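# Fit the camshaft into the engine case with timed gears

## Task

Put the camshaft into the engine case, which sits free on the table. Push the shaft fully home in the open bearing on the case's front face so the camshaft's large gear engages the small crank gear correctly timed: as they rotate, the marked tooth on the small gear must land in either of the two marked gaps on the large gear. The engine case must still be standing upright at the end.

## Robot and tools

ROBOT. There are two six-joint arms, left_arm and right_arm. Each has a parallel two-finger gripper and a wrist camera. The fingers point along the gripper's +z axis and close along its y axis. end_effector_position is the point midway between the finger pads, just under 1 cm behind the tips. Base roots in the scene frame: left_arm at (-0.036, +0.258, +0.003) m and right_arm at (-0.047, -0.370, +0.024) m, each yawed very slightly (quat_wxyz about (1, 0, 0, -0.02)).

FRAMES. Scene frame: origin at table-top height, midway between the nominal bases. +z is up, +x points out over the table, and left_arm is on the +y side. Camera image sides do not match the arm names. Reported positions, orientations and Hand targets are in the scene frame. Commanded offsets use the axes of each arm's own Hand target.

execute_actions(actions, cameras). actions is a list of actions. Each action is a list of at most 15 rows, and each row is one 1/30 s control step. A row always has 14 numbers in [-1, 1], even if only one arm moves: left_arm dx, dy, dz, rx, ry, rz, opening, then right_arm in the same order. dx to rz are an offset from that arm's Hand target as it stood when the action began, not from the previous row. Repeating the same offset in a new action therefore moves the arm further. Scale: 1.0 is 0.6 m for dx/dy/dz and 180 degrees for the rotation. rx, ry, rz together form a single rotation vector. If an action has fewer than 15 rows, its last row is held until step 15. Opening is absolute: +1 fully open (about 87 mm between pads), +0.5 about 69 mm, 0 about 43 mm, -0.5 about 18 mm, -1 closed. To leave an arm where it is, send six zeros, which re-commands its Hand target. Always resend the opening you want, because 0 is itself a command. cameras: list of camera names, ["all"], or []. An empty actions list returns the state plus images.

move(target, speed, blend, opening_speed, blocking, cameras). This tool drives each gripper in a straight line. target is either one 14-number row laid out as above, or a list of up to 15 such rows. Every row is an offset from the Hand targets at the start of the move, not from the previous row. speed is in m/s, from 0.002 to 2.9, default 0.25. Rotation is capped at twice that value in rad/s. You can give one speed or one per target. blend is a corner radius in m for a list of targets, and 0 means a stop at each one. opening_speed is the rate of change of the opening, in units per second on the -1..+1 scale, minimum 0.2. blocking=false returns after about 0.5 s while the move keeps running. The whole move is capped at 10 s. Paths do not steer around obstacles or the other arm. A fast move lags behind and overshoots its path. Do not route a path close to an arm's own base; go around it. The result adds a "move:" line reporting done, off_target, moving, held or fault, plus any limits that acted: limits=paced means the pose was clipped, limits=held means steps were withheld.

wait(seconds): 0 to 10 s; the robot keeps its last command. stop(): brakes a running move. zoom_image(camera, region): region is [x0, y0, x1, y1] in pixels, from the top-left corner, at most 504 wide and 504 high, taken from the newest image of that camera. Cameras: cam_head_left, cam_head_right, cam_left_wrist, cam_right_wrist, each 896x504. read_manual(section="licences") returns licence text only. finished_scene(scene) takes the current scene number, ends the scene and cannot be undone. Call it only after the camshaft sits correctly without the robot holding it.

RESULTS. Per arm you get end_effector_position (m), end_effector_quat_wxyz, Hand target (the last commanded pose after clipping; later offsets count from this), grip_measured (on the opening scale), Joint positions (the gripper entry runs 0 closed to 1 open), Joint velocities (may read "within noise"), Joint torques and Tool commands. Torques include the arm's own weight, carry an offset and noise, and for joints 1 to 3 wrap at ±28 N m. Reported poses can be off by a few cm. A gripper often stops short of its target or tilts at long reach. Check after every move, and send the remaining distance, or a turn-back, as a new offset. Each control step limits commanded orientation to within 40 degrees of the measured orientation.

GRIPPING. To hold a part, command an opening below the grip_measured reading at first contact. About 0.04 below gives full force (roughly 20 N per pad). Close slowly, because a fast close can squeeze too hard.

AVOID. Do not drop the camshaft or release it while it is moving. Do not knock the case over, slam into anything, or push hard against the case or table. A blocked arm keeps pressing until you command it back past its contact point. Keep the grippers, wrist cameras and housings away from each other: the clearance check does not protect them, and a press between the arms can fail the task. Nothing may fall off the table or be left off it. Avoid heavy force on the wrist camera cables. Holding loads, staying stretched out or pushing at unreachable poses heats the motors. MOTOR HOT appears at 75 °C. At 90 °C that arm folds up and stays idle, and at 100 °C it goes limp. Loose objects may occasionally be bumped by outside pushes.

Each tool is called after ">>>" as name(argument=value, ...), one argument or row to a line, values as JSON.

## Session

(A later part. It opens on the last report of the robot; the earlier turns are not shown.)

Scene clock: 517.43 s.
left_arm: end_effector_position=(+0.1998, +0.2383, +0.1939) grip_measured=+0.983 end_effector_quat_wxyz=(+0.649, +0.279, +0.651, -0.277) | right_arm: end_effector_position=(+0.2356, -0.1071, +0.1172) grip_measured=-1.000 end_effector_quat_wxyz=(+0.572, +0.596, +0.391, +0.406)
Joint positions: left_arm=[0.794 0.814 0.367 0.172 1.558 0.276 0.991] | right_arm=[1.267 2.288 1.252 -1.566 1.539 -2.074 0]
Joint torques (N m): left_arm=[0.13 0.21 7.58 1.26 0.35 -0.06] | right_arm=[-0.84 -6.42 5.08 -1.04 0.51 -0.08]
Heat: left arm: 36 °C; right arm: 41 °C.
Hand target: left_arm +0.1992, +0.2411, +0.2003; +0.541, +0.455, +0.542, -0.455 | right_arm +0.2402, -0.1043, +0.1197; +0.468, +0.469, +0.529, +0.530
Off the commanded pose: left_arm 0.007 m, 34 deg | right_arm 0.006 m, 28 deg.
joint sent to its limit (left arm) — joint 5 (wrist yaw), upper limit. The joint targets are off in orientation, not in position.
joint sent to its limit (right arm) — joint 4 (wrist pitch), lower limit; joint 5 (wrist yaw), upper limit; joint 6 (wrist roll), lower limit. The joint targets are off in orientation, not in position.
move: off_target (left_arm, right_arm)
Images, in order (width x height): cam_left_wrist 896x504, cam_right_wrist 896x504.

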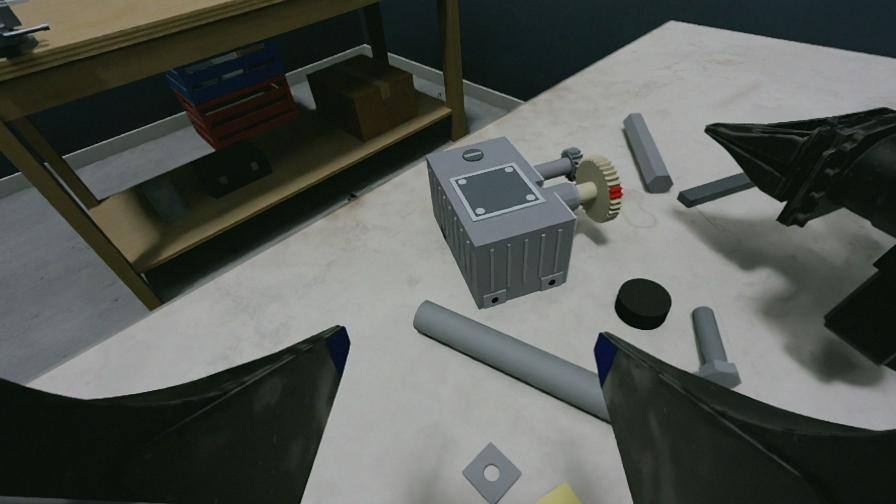

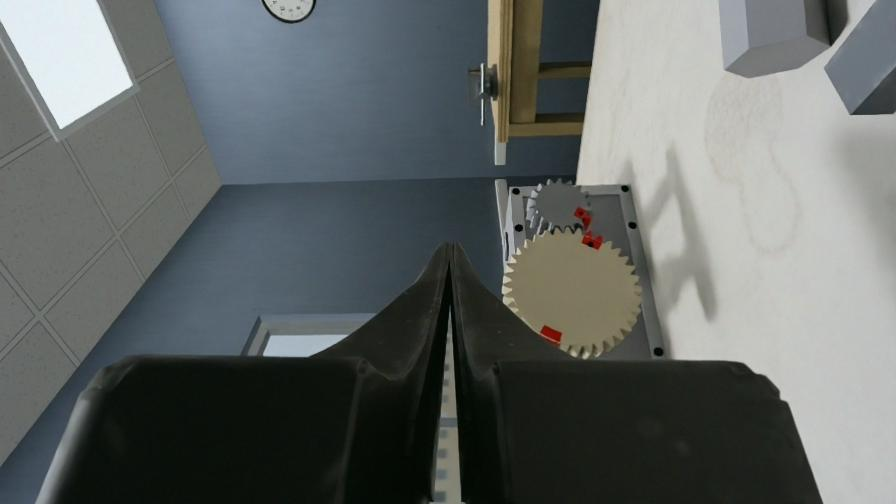

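>>> zoom_image(
  camera="cam_right_wrist",
  region=[490, 170, 670, 270],
)

>>> zoom_image(
  camera="cam_left_wrist",
  region=[540, 130, 660, 226],
)

Scaled by 2.800 from the camera's 896x504 image, which has a finer 1280x720 frame.

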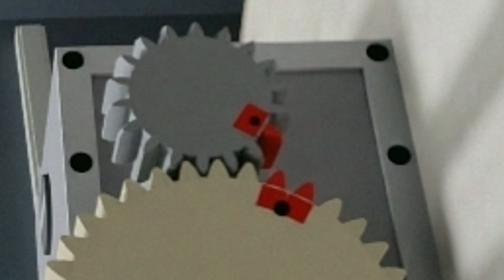

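Scaled by 4.200 from the camera's 896x504 image, which has a finer 1280x720 frame.

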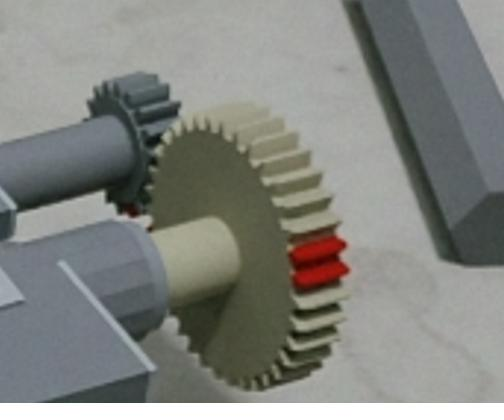

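>>> zoom_image(
  camera="cam_right_wrist",
  region=[525, 175, 615, 255],
)

Scaled by 5.600 from the camera's 896x504 image, which has a finer 1280x720 frame.

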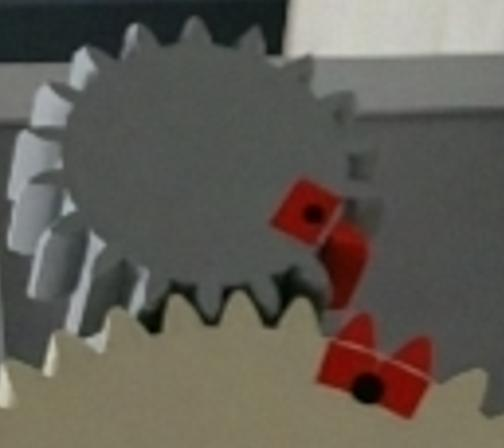

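>>> finished_scene(
  scene=2,
)

The scene is finished: the task was done.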